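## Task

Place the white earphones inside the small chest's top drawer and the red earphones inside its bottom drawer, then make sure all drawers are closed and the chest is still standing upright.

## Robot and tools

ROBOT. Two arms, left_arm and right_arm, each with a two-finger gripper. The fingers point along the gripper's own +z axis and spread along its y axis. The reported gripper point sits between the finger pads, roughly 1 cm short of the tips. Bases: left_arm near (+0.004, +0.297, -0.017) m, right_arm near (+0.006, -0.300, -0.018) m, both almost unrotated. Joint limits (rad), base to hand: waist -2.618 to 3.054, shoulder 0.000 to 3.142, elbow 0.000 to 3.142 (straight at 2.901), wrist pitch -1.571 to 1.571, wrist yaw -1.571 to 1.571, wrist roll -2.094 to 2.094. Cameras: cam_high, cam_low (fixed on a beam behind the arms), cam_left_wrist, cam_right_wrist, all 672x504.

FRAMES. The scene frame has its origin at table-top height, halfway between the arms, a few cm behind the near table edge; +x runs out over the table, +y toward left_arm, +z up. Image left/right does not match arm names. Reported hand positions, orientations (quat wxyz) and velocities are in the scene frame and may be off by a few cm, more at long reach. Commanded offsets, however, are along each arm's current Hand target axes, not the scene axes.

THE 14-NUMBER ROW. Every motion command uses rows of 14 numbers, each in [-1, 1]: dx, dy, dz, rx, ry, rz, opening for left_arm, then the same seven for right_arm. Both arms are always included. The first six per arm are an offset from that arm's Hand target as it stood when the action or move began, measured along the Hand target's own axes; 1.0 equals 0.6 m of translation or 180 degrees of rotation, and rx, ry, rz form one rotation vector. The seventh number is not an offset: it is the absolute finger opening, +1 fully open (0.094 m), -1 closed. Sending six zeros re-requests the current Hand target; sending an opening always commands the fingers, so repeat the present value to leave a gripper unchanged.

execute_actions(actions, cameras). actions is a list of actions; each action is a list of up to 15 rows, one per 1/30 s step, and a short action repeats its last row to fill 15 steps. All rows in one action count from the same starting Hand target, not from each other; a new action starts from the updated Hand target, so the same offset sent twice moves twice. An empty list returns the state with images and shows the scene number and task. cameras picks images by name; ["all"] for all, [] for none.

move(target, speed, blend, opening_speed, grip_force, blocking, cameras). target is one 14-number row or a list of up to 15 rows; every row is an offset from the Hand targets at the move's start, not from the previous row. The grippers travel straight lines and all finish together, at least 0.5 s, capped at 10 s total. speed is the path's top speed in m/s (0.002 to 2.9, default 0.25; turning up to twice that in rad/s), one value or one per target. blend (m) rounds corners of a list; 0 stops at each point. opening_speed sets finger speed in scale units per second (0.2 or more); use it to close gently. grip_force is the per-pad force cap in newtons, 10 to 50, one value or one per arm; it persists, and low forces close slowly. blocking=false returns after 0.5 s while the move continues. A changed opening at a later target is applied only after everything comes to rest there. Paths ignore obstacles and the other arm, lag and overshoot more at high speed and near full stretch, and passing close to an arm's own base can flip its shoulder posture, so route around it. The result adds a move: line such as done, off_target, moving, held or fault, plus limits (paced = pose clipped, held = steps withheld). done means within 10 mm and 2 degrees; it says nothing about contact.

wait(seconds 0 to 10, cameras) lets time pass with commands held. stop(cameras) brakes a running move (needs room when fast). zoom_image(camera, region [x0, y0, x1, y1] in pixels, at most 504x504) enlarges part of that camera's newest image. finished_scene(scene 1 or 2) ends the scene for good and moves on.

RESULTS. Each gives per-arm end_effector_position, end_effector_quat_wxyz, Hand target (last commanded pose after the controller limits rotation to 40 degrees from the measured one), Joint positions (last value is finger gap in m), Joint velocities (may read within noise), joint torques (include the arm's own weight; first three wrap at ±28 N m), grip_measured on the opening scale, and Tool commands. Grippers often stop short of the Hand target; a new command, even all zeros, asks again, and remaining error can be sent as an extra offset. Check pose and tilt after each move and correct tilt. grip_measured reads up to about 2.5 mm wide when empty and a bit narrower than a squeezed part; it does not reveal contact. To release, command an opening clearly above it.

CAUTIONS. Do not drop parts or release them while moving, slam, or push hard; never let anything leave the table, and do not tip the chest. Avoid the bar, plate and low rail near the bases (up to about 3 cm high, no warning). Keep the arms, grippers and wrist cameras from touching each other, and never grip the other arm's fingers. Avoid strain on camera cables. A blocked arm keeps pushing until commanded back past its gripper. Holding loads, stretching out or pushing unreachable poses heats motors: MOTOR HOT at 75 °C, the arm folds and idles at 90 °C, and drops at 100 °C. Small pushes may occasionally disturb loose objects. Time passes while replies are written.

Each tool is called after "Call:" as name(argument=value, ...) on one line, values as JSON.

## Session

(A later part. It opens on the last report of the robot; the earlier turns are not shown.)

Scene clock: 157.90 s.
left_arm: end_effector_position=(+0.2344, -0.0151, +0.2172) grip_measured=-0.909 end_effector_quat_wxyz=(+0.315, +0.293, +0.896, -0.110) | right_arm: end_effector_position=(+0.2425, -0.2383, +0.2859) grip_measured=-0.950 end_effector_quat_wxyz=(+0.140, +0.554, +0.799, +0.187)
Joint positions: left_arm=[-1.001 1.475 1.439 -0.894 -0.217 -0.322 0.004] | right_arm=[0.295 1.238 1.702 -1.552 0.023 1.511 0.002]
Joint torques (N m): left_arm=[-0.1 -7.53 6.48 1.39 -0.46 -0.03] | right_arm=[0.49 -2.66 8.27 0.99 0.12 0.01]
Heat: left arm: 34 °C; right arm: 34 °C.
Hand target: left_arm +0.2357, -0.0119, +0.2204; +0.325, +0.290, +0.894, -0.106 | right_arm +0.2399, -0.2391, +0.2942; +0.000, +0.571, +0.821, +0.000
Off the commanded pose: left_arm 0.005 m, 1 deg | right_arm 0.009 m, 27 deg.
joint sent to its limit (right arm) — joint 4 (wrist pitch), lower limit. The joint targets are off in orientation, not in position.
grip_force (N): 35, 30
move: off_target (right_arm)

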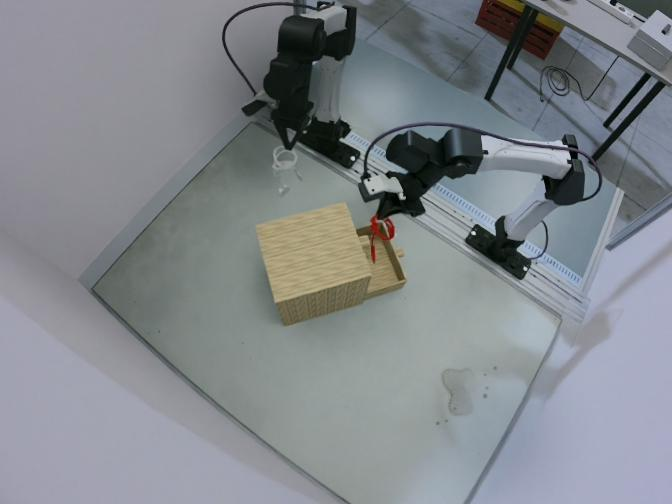

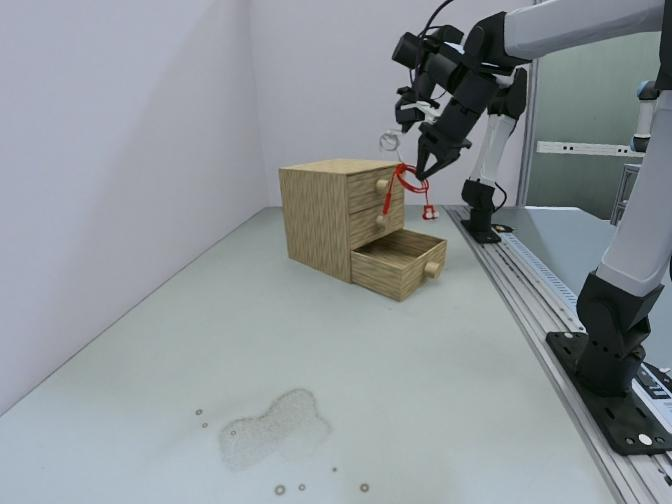

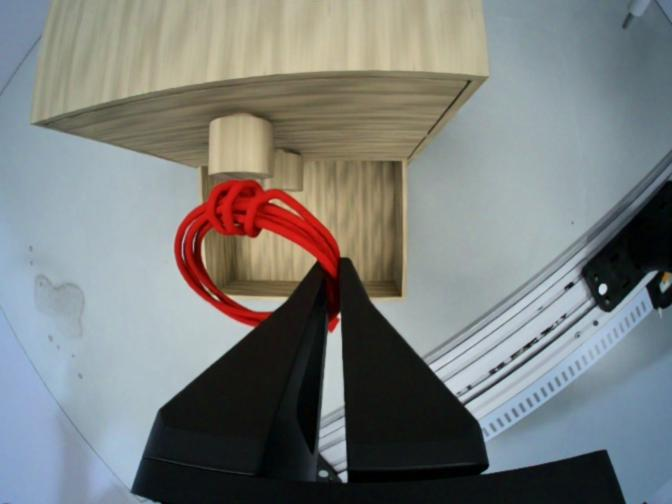

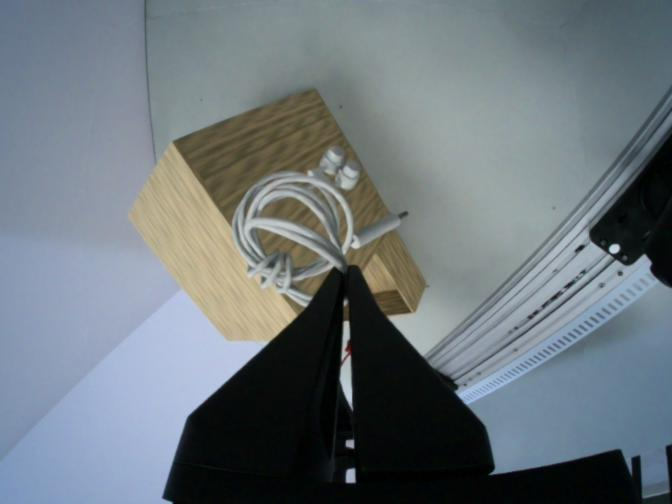

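Call:
move(target=[0.150,0,0.218,0,0,0,-1,0,0,0,0,0,0,-1], speed=0.15, cameras=["cam_left_wrist","cam_low","cam_high"])

Call:
zoom_image(camera="cam_low", region=[330, 130, 500, 310])

Scene clock: 165.30 s.
left_arm: end_effector_position=(+0.2442, -0.0203, +0.0722) grip_measured=-0.911 end_effector_quat_wxyz=(+0.326, +0.289, +0.893, -0.110) | right_arm: end_effector_position=(+0.2425, -0.2383, +0.2859) grip_measured=-0.950 end_effector_quat_wxyz=(+0.140, +0.554, +0.799, +0.187)
Joint positions: left_arm=[-0.998 1.552 0.911 -0.269 -0.23 -0.32 0.004] | right_arm=[0.295 1.238 1.702 -1.552 0.023 1.511 0.002]
Joint torques (N m): left_arm=[0.65 -4.23 6.08 1.71 -0.28 0.04] | right_arm=[0.23 -2.86 8.28 0.97 0.05 0.08]
Heat: left arm: 34 °C; right arm: 35 °C.
Hand target: left_arm +0.2477, -0.0208, +0.0622; +0.325, +0.290, +0.894, -0.106 | right_arm +0.2399, -0.2391, +0.2942; +0.000, +0.571, +0.821, +0.000
Off the commanded pose: left_arm 0.010 m, 1 deg | right_arm 0.009 m, 27 deg.
joint sent to its limit (right arm) — joint 4 (wrist pitch), lower limit. The joint targets are off in orientation, not in position.
grip_force (N): 35, 30
move: off_target (right_arm)
Images, in order (width x height): cam_high 672x504, cam_low 672x504, cam_left_wrist 672x504.

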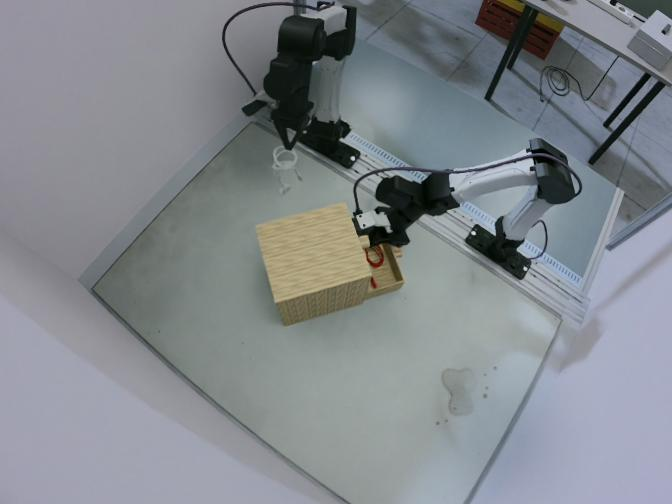

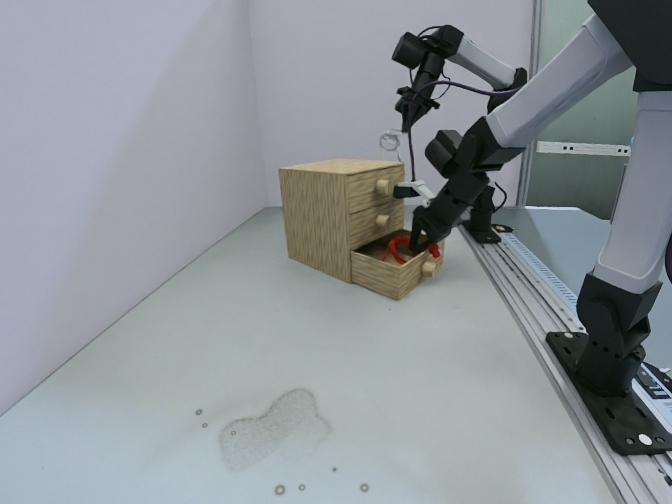

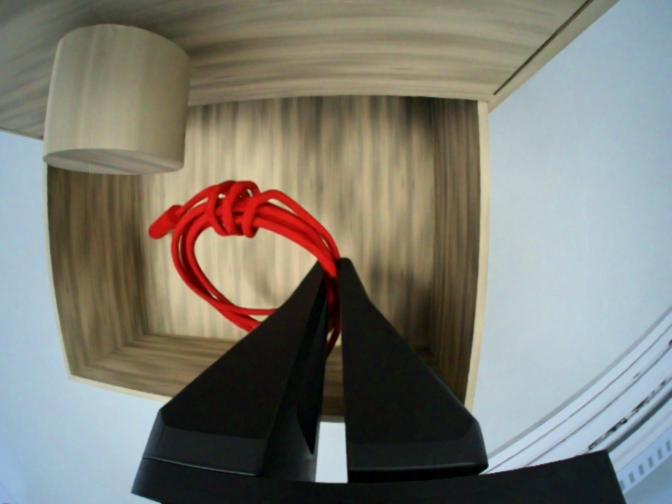

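Scaled by 2.800.

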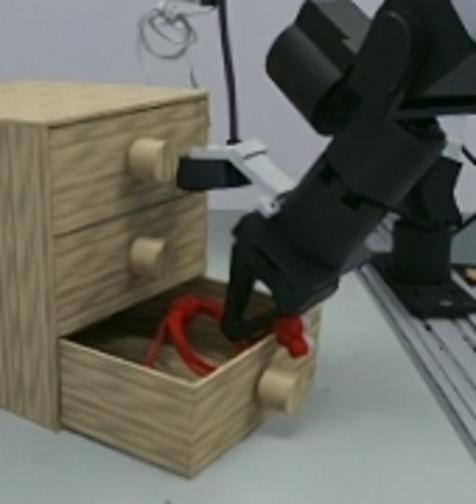

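Call:
move(target=[[-0.086,0,-0.102,0,0,0,-1,0,0,0,0,0,0,-1],[-0.130,-0.025,-0.065,0,-0.083,0,-1,0,0,0,0,0,0,-1],[-0.039,-0.025,0.044,0,-0.083,0,-1,0,0,0,0,0,0,-1]], speed=0.15, cameras=["cam_left_wrist","cam_low"])

Call:
zoom_image(camera="cam_low", region=[330, 130, 500, 310])

Scene clock: 174.03 s.
left_arm: end_effector_position=(+0.2654, -0.0519, +0.0660) grip_measured=-0.912 end_effector_quat_wxyz=(+0.438, +0.272, +0.844, -0.146) | right_arm: end_effector_position=(+0.2425, -0.2383, +0.2859) grip_measured=-0.950 end_effector_quat_wxyz=(+0.140, +0.554, +0.799, +0.187)
Joint positions: left_arm=[-1.034 1.653 0.777 0.216 -0.332 -0.275 0.004] | right_arm=[0.295 1.238 1.702 -1.552 0.023 1.511 0.002]
Joint torques (N m): left_arm=[0.05 -4.45 6.19 1.96 -0.28 -0.03] | right_arm=[0.4 -2.55 8.27 1 0.11 0.02]
Heat: left arm: 34 °C; right arm: 35 °C.
Hand target: left_arm +0.2672, -0.0534, +0.0571; +0.438, +0.274, +0.844, -0.143 | right_arm +0.2399, -0.2391, +0.2942; +0.000, +0.571, +0.821, +0.000
Off the commanded pose: left_arm 0.009 m, 0 deg | right_arm 0.009 m, 27 deg.
joint sent to its limit (right arm) — joint 4 (wrist pitch), lower limit. The joint targets are off in orientation, not in position.
grip_force (N): 35, 30
move: off_target (right_arm)
Images, in order (width x height): cam_low 672x504, cam_left_wrist 672x504.

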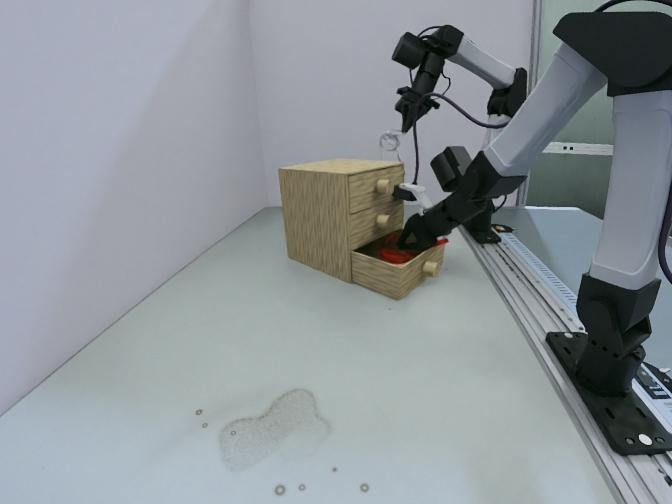

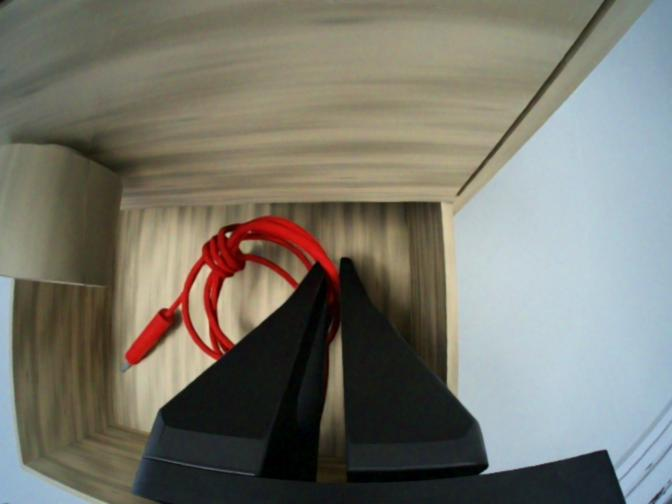

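Scaled by 2.800.

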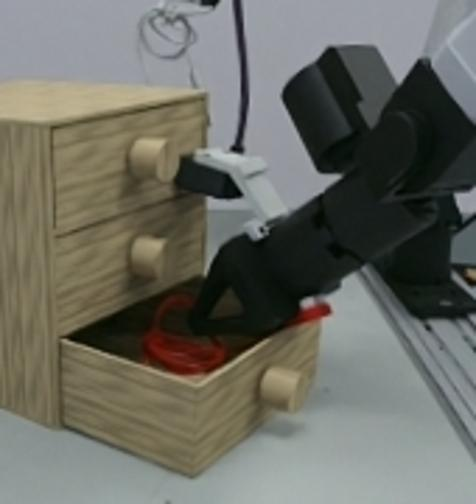

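Call:
move(target=[[0,0,0,0,0,0,-0.4,0,0,0,0,0,0,-1],[-0.106,0,-0.197,0,0.08,0,-0.4,0,0,0,0,0,0,-1]], speed=0.15, opening_speed=0.5, cameras=["cam_left_wrist","cam_low"])

Call:
zoom_image(camera="cam_low", region=[330, 130, 500, 310])

Scene clock: 183.93 s.
left_arm: end_effector_position=(+0.2215, -0.0144, +0.1657) grip_measured=-0.403 end_effector_quat_wxyz=(+0.327, +0.294, +0.893, -0.093) | right_arm: end_effector_position=(+0.2425, -0.2383, +0.2859) grip_measured=-0.950 end_effector_quat_wxyz=(+0.140, +0.554, +0.799, +0.187)
Joint positions: left_arm=[-1.065 1.435 1.196 -0.705 -0.293 -0.359 0.028] | right_arm=[0.295 1.238 1.702 -1.552 0.023 1.511 0.002]
Joint torques (N m): left_arm=[-0.53 -6.97 9.59 1.21 -0.12 -0.17] | right_arm=[0.28 -2.81 8.28 1.04 0.09 0.05]
Heat: left arm: 36 °C; right arm: 35 °C.
Hand target: left_arm +0.2185, -0.0180, +0.1771; +0.329, +0.290, +0.892, -0.107 | right_arm +0.2399, -0.2391, +0.2942; +0.000, +0.571, +0.821, +0.000
Off the commanded pose: left_arm 0.012 m, 2 deg | right_arm 0.009 m, 27 deg.
joint sent to its limit (right arm) — joint 4 (wrist pitch), lower limit. The joint targets are off in orientation, not in position.
grip_force (N): 35, 30
move: off_target (left_arm, right_arm)
Images, in order (width x height): cam_low 672x504, cam_left_wrist 672x504.

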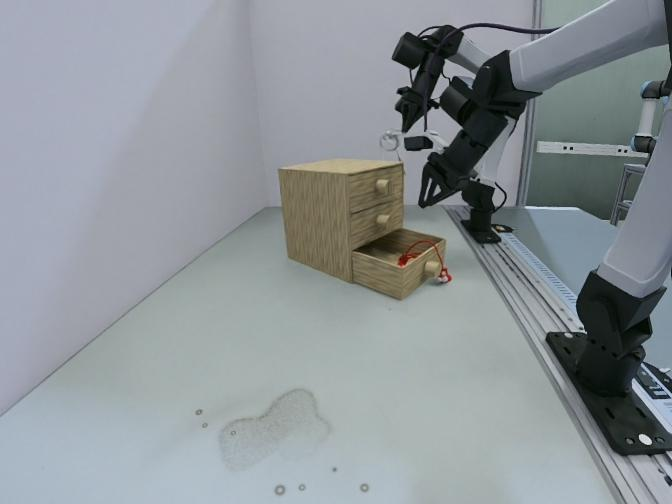

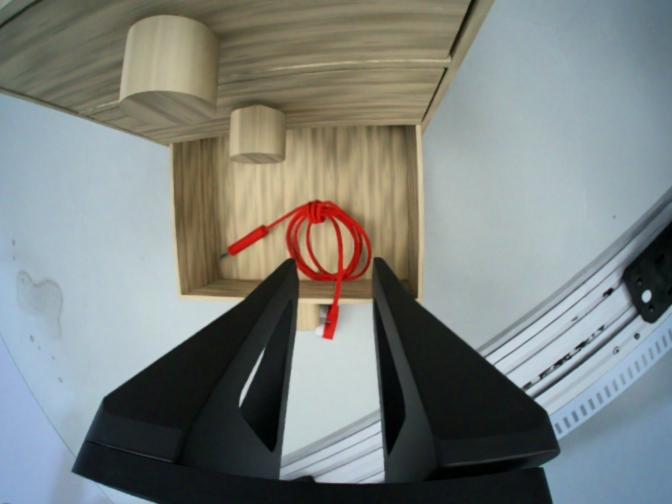

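Scaled by 2.800.

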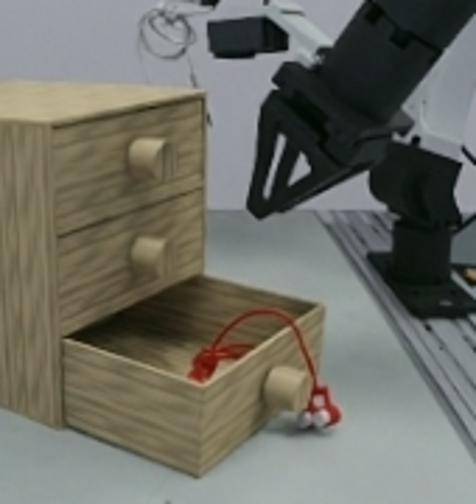

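Call:
move(target=[[0.107,0,0.0625,0,0,0,-0.4,0,0,0,0,0,0,-1],[0.107,0,0.0625,0,0,0,-1,0,0,0,0,0,0,-1],[0.032,0,-0.027,0,0,0,-1,0,0,0,0,0,0,-1]], speed=0.12, cameras=["cam_left_wrist","cam_low"])

Call:
zoom_image(camera="cam_low", region=[330, 130, 500, 310])

Scene clock: 194.13 s.
left_arm: end_effector_position=(+0.1972, -0.0042, +0.1633) grip_measured=-0.995 end_effector_quat_wxyz=(+0.317, +0.299, +0.894, -0.102) | right_arm: end_effector_position=(+0.2425, -0.2383, +0.2859) grip_measured=-0.950 end_effector_quat_wxyz=(+0.140, +0.554, +0.799, +0.187)
Joint positions: left_arm=[-1.112 1.361 1.135 -0.734 -0.293 -0.399 0] | right_arm=[0.295 1.238 1.702 -1.552 0.023 1.511 0.002]
Joint torques (N m): left_arm=[-0.17 -6.97 9.33 1.16 -0.44 -0.16] | right_arm=[0.18 -2.52 8.4 1.03 0.11 0.07]
Heat: left arm: 35 °C; right arm: 35 °C.
Hand target: left_arm +0.1983, -0.0032, +0.1770; +0.329, +0.290, +0.892, -0.107 | right_arm +0.2399, -0.2391, +0.2942; +0.000, +0.571, +0.821, +0.000
Off the commanded pose: left_arm 0.014 m, 2 deg | right_arm 0.009 m, 27 deg.
joint sent to its limit (right arm) — joint 4 (wrist pitch), lower limit. The joint targets are off in orientation, not in position.
grip_force (N): 35, 30
move: off_target (left_arm, right_arm)
Images, in order (width x height): cam_low 672x504, cam_left_wrist 672x504.

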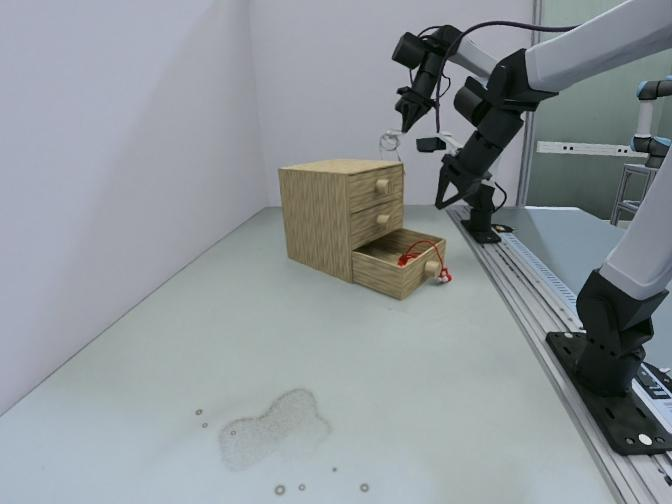

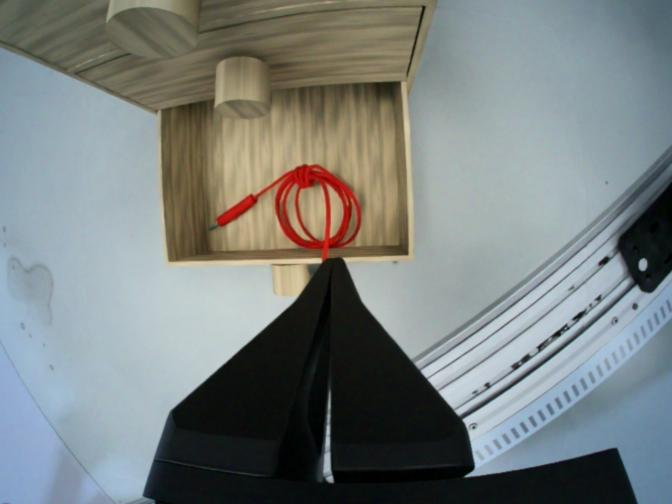

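Scaled by 2.800.

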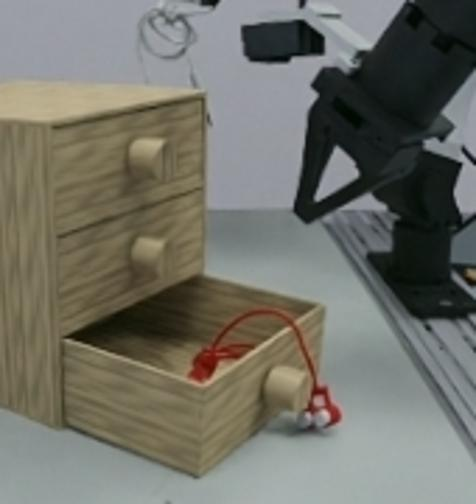

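Call:
move(target=[[0,0.012,0,0,0,0,0,0,0,0,0,0,0,-1],[0.072,0.012,0.1245,0,0,0,0,0,0,0,0,0,0,-1]], speed=0.15, grip_force=[50,30], cameras=["cam_left_wrist","cam_low"])

Call:
zoom_image(camera="cam_low", region=[330, 130, 500, 310])

Scene clock: 200.60 s.
left_arm: end_effector_position=(+0.2144, -0.0074, +0.0990) grip_measured=-0.003 end_effector_quat_wxyz=(+0.335, +0.285, +0.891, -0.110) | right_arm: end_effector_position=(+0.2425, -0.2383, +0.2859) grip_measured=-0.950 end_effector_quat_wxyz=(+0.140, +0.554, +0.799, +0.187)
Joint positions: left_arm=[-1.075 1.409 0.888 -0.39 -0.291 -0.383 0.047] | right_arm=[0.295 1.238 1.702 -1.552 0.023 1.511 0.002]
Joint torques (N m): left_arm=[0.77 -4.41 6.49 1.46 -0.13 0.06] | right_arm=[0.34 -2.8 8.31 1.01 0.09 0.03]
Heat: left arm: 35 °C; right arm: 36 °C.
Hand target: left_arm +0.2151, -0.0066, +0.0920; +0.329, +0.290, +0.892, -0.107 | right_arm +0.2399, -0.2391, +0.2942; +0.000, +0.571, +0.821, +0.000
Off the commanded pose: left_arm 0.007 m, 1 deg | right_arm 0.009 m, 27 deg.
joint sent to its limit (right arm) — joint 4 (wrist pitch), lower limit. The joint targets are off in orientation, not in position.
grip_force (N): 50, 30
move: off_target (right_arm)
Images, in order (width x height): cam_low 672x504, cam_left_wrist 672x504.

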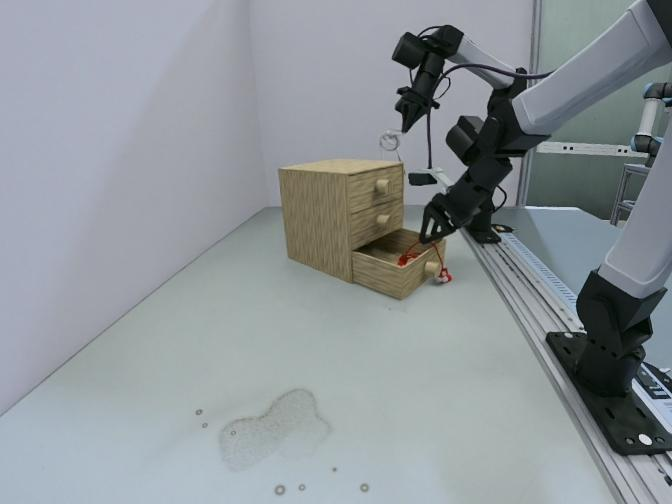

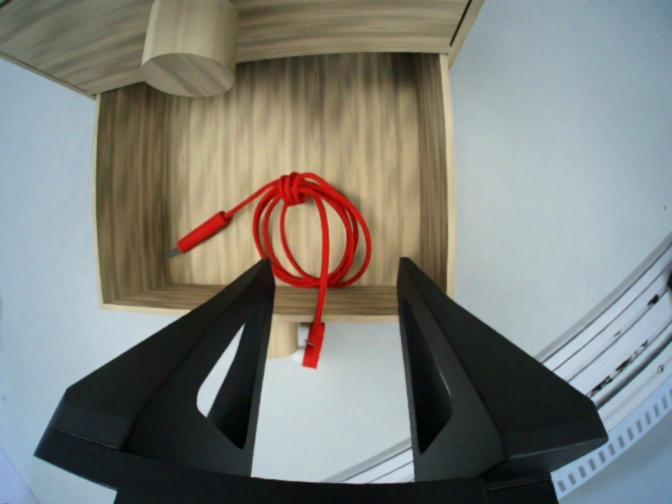

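Scaled by 2.800.

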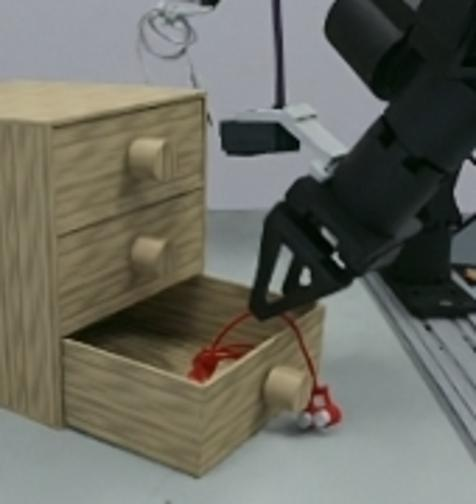

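Call:
move(target=[[0.0236,0.006,0.028,0,0,0,0,0,0,0,0,0,0,-1],[0.0236,0.006,0.028,0,0,0,-1,0,0,0,0,0,0,-1],[-0.064,0.006,-0.077,0,0,0,-1,0,0,0,0,0,0,-1]], speed=0.12, cameras=["cam_left_wrist","cam_low"])

Call:
zoom_image(camera="cam_low", region=[330, 130, 500, 310])

Scene clock: 206.83 s.
left_arm: end_effector_position=(+0.2148, -0.0029, +0.1390) grip_measured=-0.975 end_effector_quat_wxyz=(+0.322, +0.290, +0.896, -0.097) | right_arm: end_effector_position=(+0.2425, -0.2383, +0.2859) grip_measured=-0.950 end_effector_quat_wxyz=(+0.140, +0.554, +0.799, +0.187)
Joint positions: left_arm=[-1.063 1.389 1.055 -0.612 -0.283 -0.37 0.001] | right_arm=[0.295 1.238 1.702 -1.552 0.023 1.511 0.002]
Joint torques (N m): left_arm=[1.02 -7.23 9.36 1.23 -0.13 0.06] | right_arm=[0.42 -2.69 8.14 1.03 0.07 0.04]
Heat: left arm: 35 °C; right arm: 36 °C.
Hand target: left_arm +0.2167, -0.0032, +0.1522; +0.329, +0.290, +0.892, -0.107 | right_arm +0.2399, -0.2391, +0.2942; +0.000, +0.571, +0.821, +0.000
Off the commanded pose: left_arm 0.013 m, 1 deg | right_arm 0.009 m, 27 deg.
joint sent to its limit (right arm) — joint 4 (wrist pitch), lower limit. The joint targets are off in orientation, not in position.
grip_force (N): 50, 30
move: off_target (left_arm, right_arm); target 2's new opening was sent with left_arm's hand 0.016 m and 3 deg from that target
Images, in order (width x height): cam_low 672x504, cam_left_wrist 672x504.

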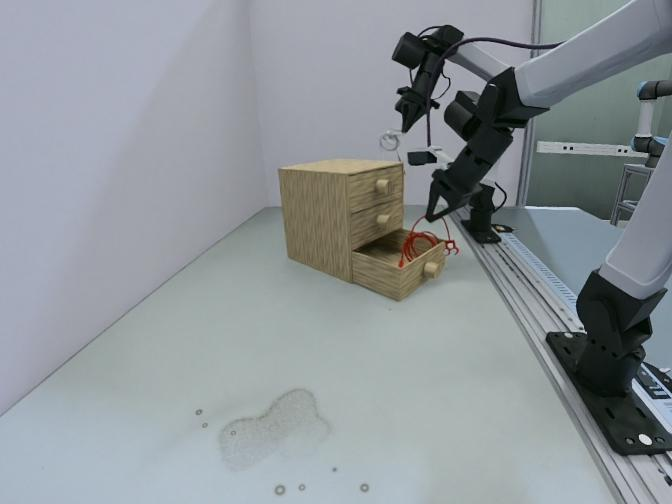

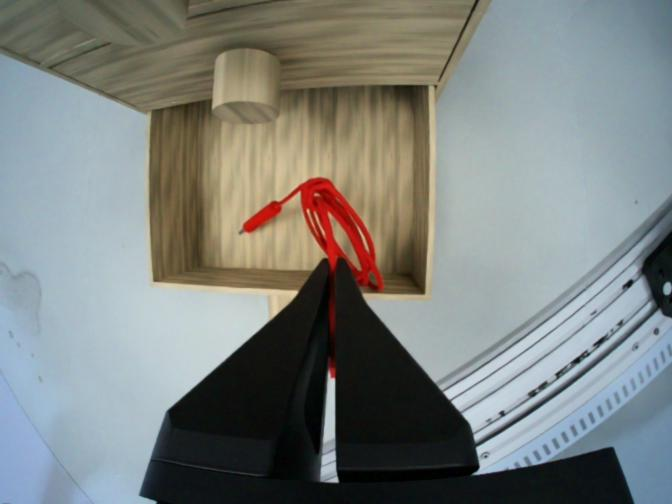

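Scaled by 2.800.

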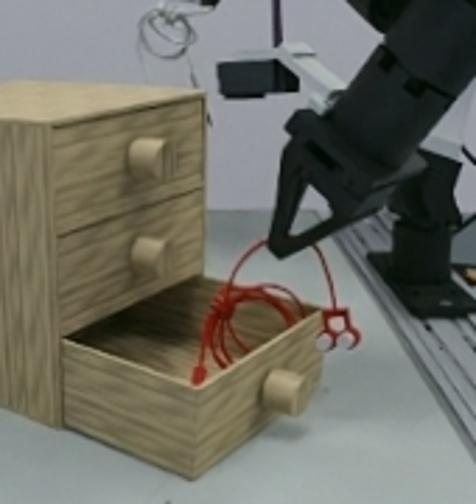

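Call:
move(target=[[-0.0375,0,-0.0447,0,0,0,-1,0,0,0,0,0,0,-1],[-0.1205,0,0.025,0,-0.055,0,-1,0,0,0,0,0,0,-1],[-0.008,0,0.159,0,-0.055,0,-1,0,0,0,0,0,0,-1]], speed=0.14, blend=[0.02,0.02,0], cameras=["cam_left_wrist","cam_low"])

Call:
zoom_image(camera="cam_low", region=[330, 130, 500, 310])

Scene clock: 212.27 s.
left_arm: end_effector_position=(+0.2647, -0.0387, +0.0822) grip_measured=-0.975 end_effector_quat_wxyz=(+0.395, +0.281, +0.865, -0.129) | right_arm: end_effector_position=(+0.2425, -0.2383, +0.2859) grip_measured=-0.950 end_effector_quat_wxyz=(+0.140, +0.554, +0.799, +0.187)
Joint positions: left_arm=[-0.999 1.585 0.872 -0.048 -0.282 -0.278 0.001] | right_arm=[0.295 1.238 1.702 -1.552 0.023 1.511 0.002]
Joint torques (N m): left_arm=[0.49 -5.85 6.79 1.93 -0.27 0.06] | right_arm=[0.24 -2.8 8.21 1 0.07 0.07]
Heat: left arm: 36 °C; right arm: 36 °C.
Hand target: left_arm +0.2697, -0.0419, +0.0829; +0.405, +0.279, +0.861, -0.132 | right_arm +0.2399, -0.2391, +0.2942; +0.000, +0.571, +0.821, +0.000
Off the commanded pose: left_arm 0.006 m, 1 deg | right_arm 0.009 m, 27 deg.
joint sent to its limit (right arm) — joint 4 (wrist pitch), lower limit. The joint targets are off in orientation, not in position.
grip_force (N): 50, 30
move: off_target (right_arm); blend cut to 0.0176 m at target 1
Images, in order (width x height): cam_low 672x504, cam_left_wrist 672x504.

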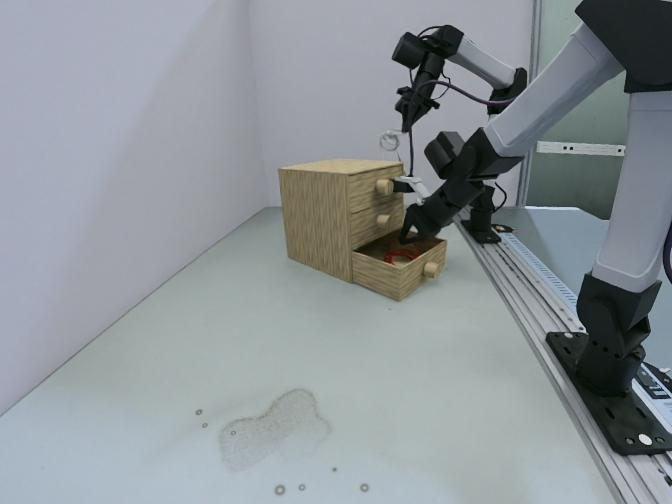

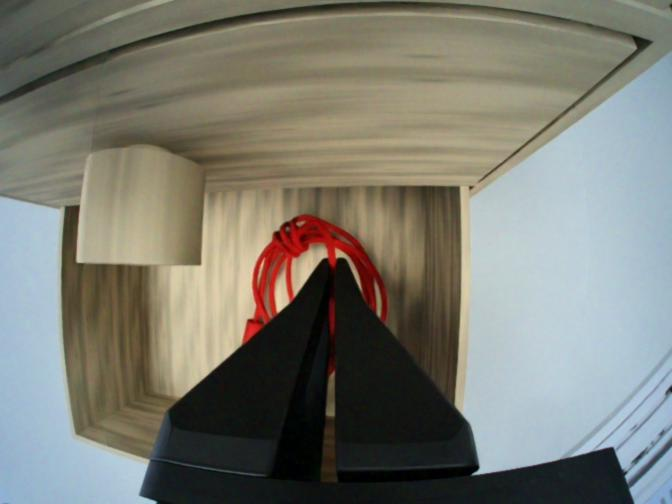

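Scaled by 2.800.

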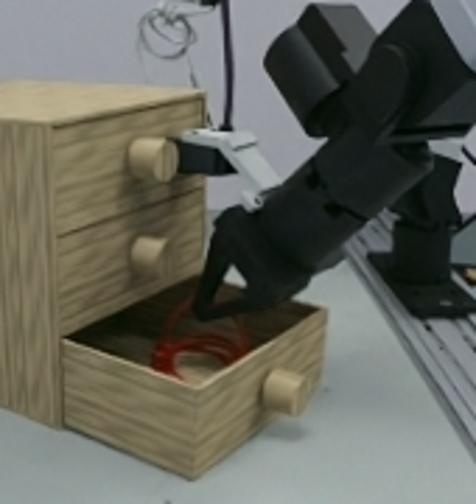

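Call:
move(target=[[0.0255,0,0.0214,0,0,0,-1,0,0,0,0,0,0,-1],[0.0255,0,0.0214,0,0,0,-0.4,0,0,0,0,0,0,-1],[-0.06,0,-0.09,0,0,0,-0.4,0,0,0,0,0,0,-1],[-0.033,0,-0.245,0,0.04,0,-0.4,0,0,0,0,0,0,-1]], speed=0.15, opening_speed=0.8, cameras=["cam_left_wrist","cam_low"])

Call:
zoom_image(camera="cam_low", region=[330, 130, 500, 310])

Scene clock: 219.27 s.
left_arm: end_effector_position=(+0.1872, +0.0169, +0.1795) grip_measured=-0.403 end_effector_quat_wxyz=(+0.339, +0.297, +0.886, -0.111) | right_arm: end_effector_position=(+0.2425, -0.2383, +0.2859) grip_measured=-0.950 end_effector_quat_wxyz=(+0.140, +0.554, +0.799, +0.187)
Joint positions: left_arm=[-1.123 1.237 1.081 -0.756 -0.315 -0.393 0.028] | right_arm=[0.295 1.238 1.702 -1.552 0.023 1.511 0.002]
Joint torques (N m): left_arm=[-0.51 -5.19 9.57 1.3 -0.5 -0.23] | right_arm=[0.2 -2.85 8.12 1.01 0.07 0.01]
Heat: left arm: 36 °C; right arm: 36 °C.
Hand target: left_arm +0.1883, +0.0174, +0.1916; +0.350, +0.287, +0.884, -0.114 | right_arm +0.2399, -0.2391, +0.2942; +0.000, +0.571, +0.821, +0.000
Off the commanded pose: left_arm 0.012 m, 2 deg | right_arm 0.009 m, 27 deg.
joint sent to its limit (right arm) — joint 4 (wrist pitch), lower limit. The joint targets are off in orientation, not in position.
grip_force (N): 50, 30
move: off_target (left_arm, right_arm)
Images, in order (width x height): cam_low 672x504, cam_left_wrist 672x504.

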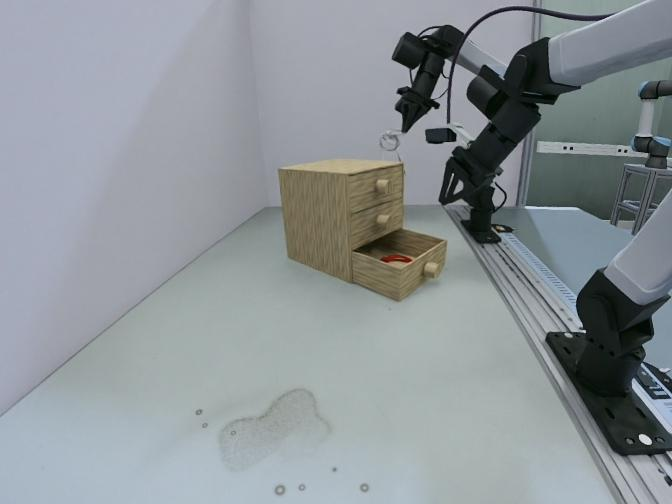

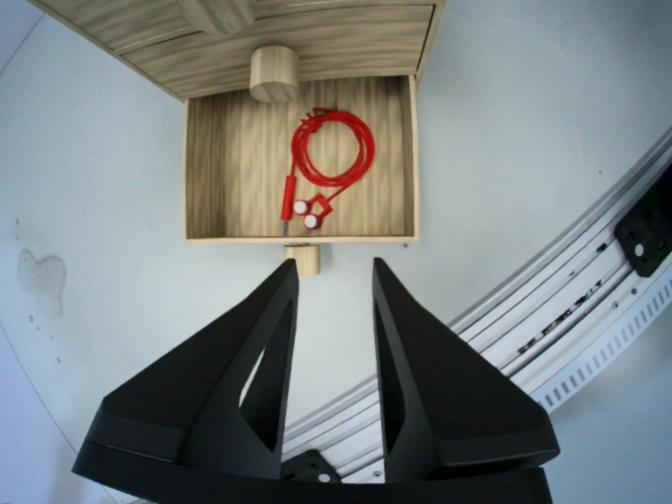

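Scaled by 2.800.

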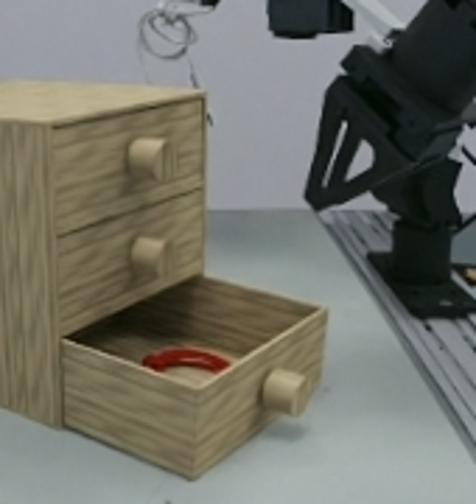

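Call:
move(target=[0.048,0.05,0.0235,0,-0.193,0,0.4,0,0,0,0,0,0,-1], speed=0.25, cameras=["cam_left_wrist","cam_low"])

Scene clock: 227.53 s.
left_arm: end_effector_position=(+0.1945, +0.0462, +0.1636) grip_measured=+0.397 end_effector_quat_wxyz=(+0.593, +0.244, +0.740, -0.202) | right_arm: end_effector_position=(+0.2425, -0.2383, +0.2859) grip_measured=-0.950 end_effector_quat_wxyz=(+0.140, +0.554, +0.799, +0.187)
Joint positions: left_arm=[-1.173 0.854 0.309 0.282 -0.529 -0.158 0.066] | right_arm=[0.295 1.238 1.702 -1.552 0.023 1.511 0.002]
Joint torques (N m): left_arm=[0.01 -0.57 6.67 2.01 -0.39 0.05] | right_arm=[0.06 -2.76 8.05 1.02 0.11 0.04]
Heat: left arm: 36 °C; right arm: 36 °C.
Hand target: left_arm +0.1967, +0.0483, +0.1617; +0.598, +0.240, +0.739, -0.195 | right_arm +0.2399, -0.2391, +0.2942; +0.000, +0.571, +0.821, +0.000
Off the commanded pose: left_arm 0.004 m, 1 deg | right_arm 0.009 m, 27 deg.
joint sent to its limit (right arm) — joint 4 (wrist pitch), lower limit. The joint targets are off in orientation, not in position.
grip_force (N): 50, 30
move: off_target (right_arm)
Images, in order (width x height): cam_low 672x504, cam_left_wrist 672x504.

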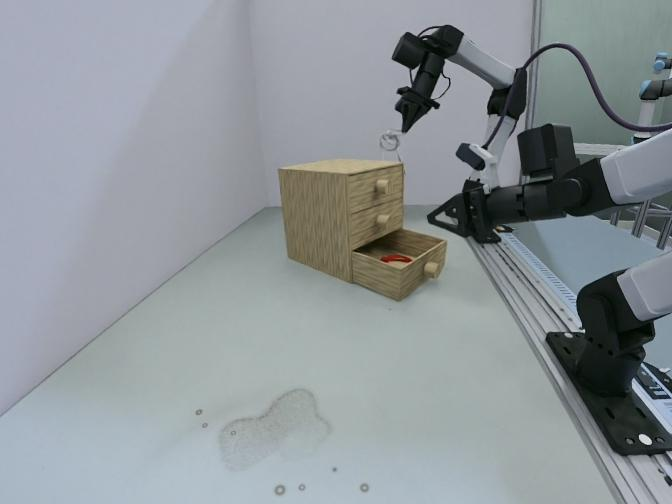

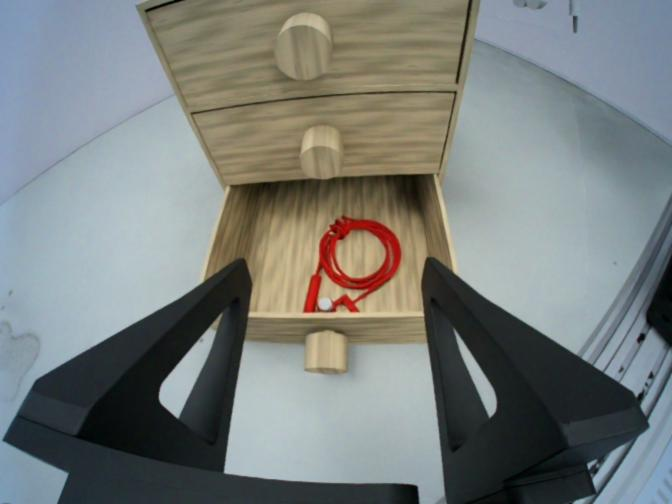

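Call:
move(target=[[0.184,0.012,0.039,0,0,0,0.4,0,0,0,0,0,0,-1],[0.136,0.012,0.264,0,0,0,0.4,0,0,0,0,0,0,-1]], speed=[0.2,0.12], cameras=["cam_left_wrist","cam_low"])

Scene clock: 233.33 s.
left_arm: end_effector_position=(+0.3047, -0.0193, +0.0541) grip_measured=+0.397 end_effector_quat_wxyz=(+0.605, +0.229, +0.737, -0.194) | right_arm: end_effector_position=(+0.2425, -0.2383, +0.2859) grip_measured=-0.950 end_effector_quat_wxyz=(+0.140, +0.554, +0.799, +0.187)
Joint positions: left_arm=[-0.908 1.959 0.469 1.277 -0.309 -0.089 0.066] | right_arm=[0.295 1.238 1.702 -1.552 0.023 1.511 0.002]
Joint torques (N m): left_arm=[1.61 -5.05 7.51 1.62 0.28 0.07] | right_arm=[0.29 -2.63 8.23 1.06 0.12 0.06]
Heat: left arm: 36 °C; right arm: 36 °C.
Hand target: left_arm +0.3125, -0.0269, +0.0488; +0.598, +0.240, +0.739, -0.195 | right_arm +0.2399, -0.2391, +0.2942; +0.000, +0.571, +0.821, +0.000
Off the commanded pose: left_arm 0.012 m, 2 deg | right_arm 0.009 m, 27 deg.
joint sent to its limit (right arm) — joint 4 (wrist pitch), lower limit. The joint targets are off in orientation, not in position.
grip_force (N): 50, 30
move: off_target (left_arm, right_arm)
Images, in order (width x height): cam_low 672x504, cam_left_wrist 672x504.

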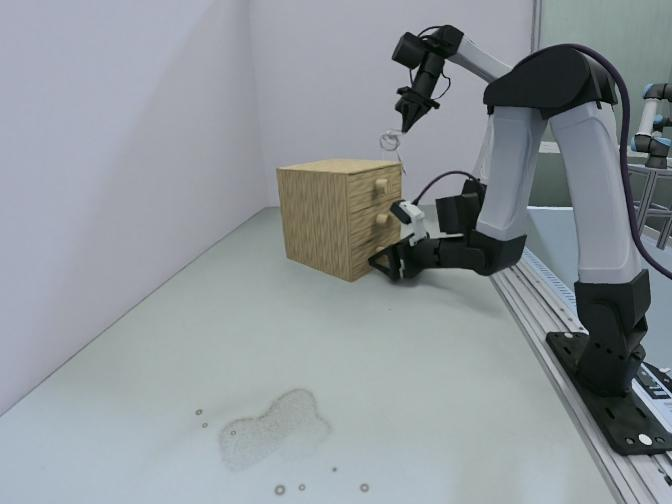

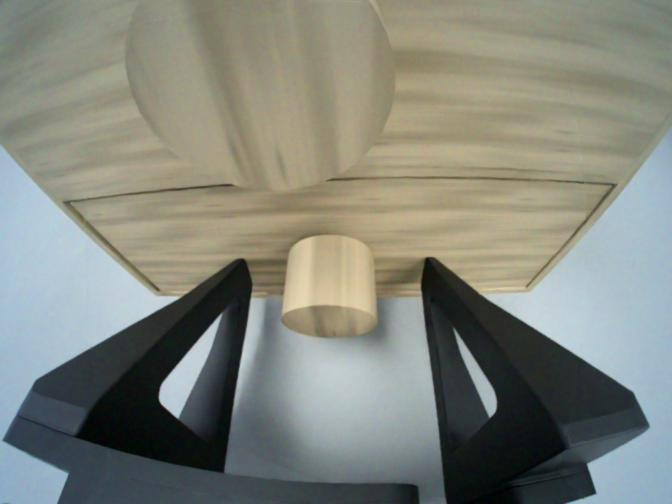

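Call:
move(target=[[0.0225,0,-0.106,0,0,0,0.4,0,0,0,0,0,0,-1],[-0.2155,0,-0.157,0,0,0,0.4,0,0,0,0,0,0,-1]], speed=0.25, cameras=["cam_left_wrist","cam_low"])

Call:
zoom_image(camera="cam_low", region=[260, 130, 430, 300])

Scene clock: 239.80 s.
left_arm: end_effector_position=(+0.2554, +0.0138, +0.1790) grip_measured=+0.397 end_effector_quat_wxyz=(+0.587, +0.253, +0.746, -0.186) | right_arm: end_effector_position=(+0.2425, -0.2383, +0.2859) grip_measured=-0.950 end_effector_quat_wxyz=(+0.140, +0.554, +0.799, +0.187)
Joint positions: left_arm=[-0.97 1.159 0.516 0.373 -0.343 -0.085 0.066] | right_arm=[0.295 1.238 1.702 -1.552 0.023 1.511 0.002]
Joint torques (N m): left_arm=[0.54 -3.9 10.1 1.87 -0.17 -0.14] | right_arm=[0.13 -2.76 8.35 1.01 0.1 0.04]
Heat: left arm: 36 °C; right arm: 36 °C.
Hand target: left_arm +0.2598, +0.0114, +0.1948; +0.598, +0.240, +0.740, -0.195 | right_arm +0.2399, -0.2391, +0.2942; +0.000, +0.571, +0.821, +0.000
Off the commanded pose: left_arm 0.017 m, 2 deg | right_arm 0.009 m, 27 deg.
joint sent to its limit (right arm) — joint 4 (wrist pitch), lower limit. The joint targets are off in orientation, not in position.
grip_force (N): 50, 30
move: off_target (left_arm, right_arm)
Images, in order (width x height): cam_low 672x504, cam_left_wrist 672x504.

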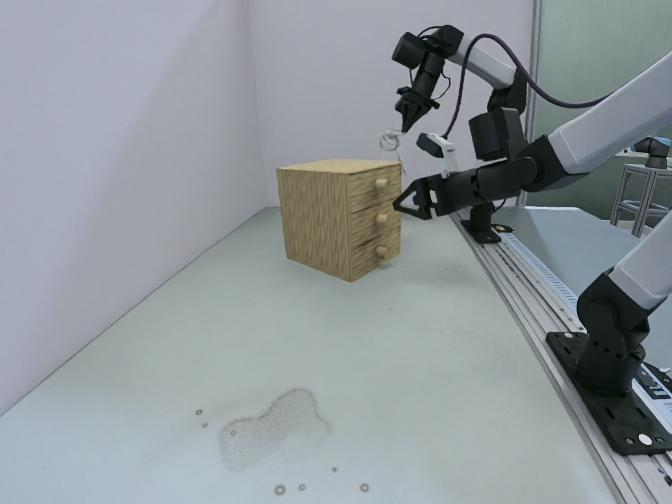

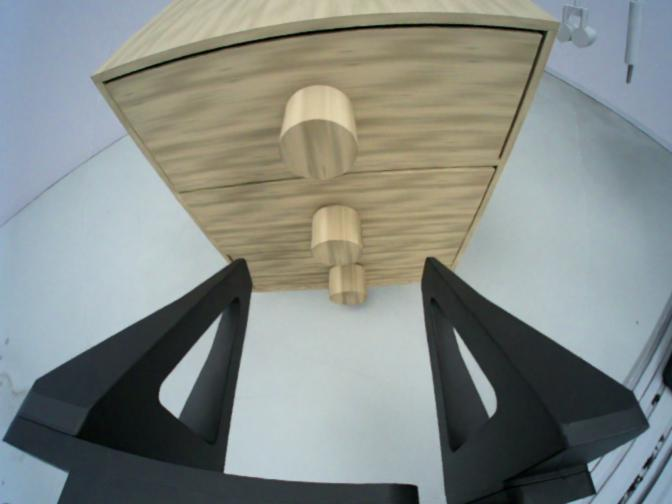

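Scaled by 2.965.

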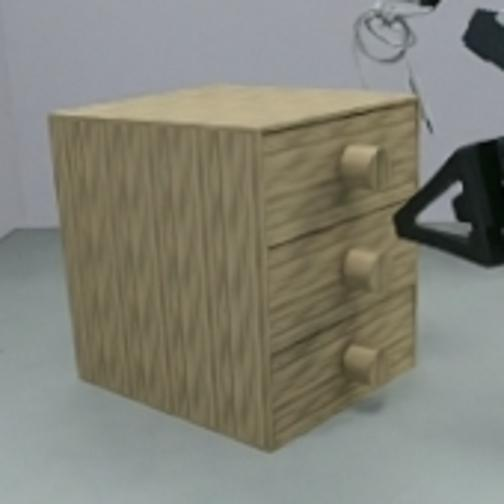

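Call:
move(target=[[-0.040,0.010,0.107,0,0,0,0.4,0,0,0,0,0,0,-1],[-0.040,0.010,0.107,0,0,0,-1,0,0,0,0,0,0,-1]], speed=0.15, opening_speed=1.5, cameras=["cam_left_wrist","cam_low"])

Scene clock: 246.50 s.
left_arm: end_effector_position=(+0.3085, -0.0168, +0.1867) grip_measured=-0.458 end_effector_quat_wxyz=(+0.579, +0.248, +0.754, -0.185) | right_arm: end_effector_position=(+0.2425, -0.2383, +0.2859) grip_measured=-0.950 end_effector_quat_wxyz=(+0.140, +0.554, +0.799, +0.187)
Joint positions: left_arm=[-0.872 1.399 0.726 0.391 -0.254 -0.078 0.025] | right_arm=[0.295 1.238 1.702 -1.552 0.023 1.511 0.002]
Joint torques (N m): left_arm=[1.16 -4.04 10.67 2.21 -0.01 0.03] | right_arm=[0.42 -2.92 8.12 1.08 0.04 0.06]
Heat: left arm: 38 °C; right arm: 36 °C.
Hand target: left_arm +0.3183, -0.0236, +0.2048; +0.598, +0.240, +0.740, -0.194 | right_arm +0.2399, -0.2391, +0.2942; +0.000, +0.571, +0.821, +0.000
Off the commanded pose: left_arm 0.022 m, 3 deg | right_arm 0.009 m, 27 deg.
joint sent to its limit (right arm) — joint 4 (wrist pitch), lower limit. The joint targets are off in orientation, not in position.
grip_force (N): 50, 30
move: off_target (left_arm, right_arm); target 2's new opening was sent with left_arm's hand 0.020 m and 3 deg from that target
Images, in order (width x height): cam_low 672x504, cam_left_wrist 672x504.

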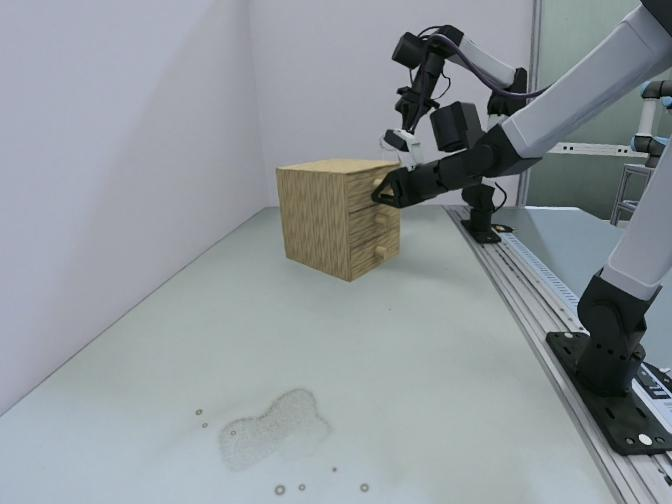

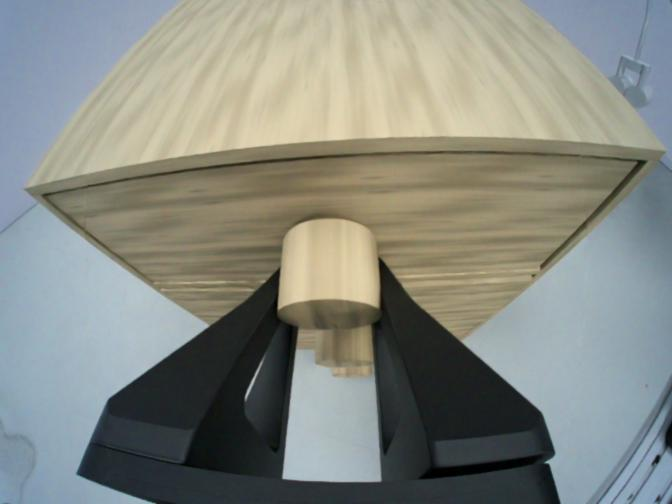

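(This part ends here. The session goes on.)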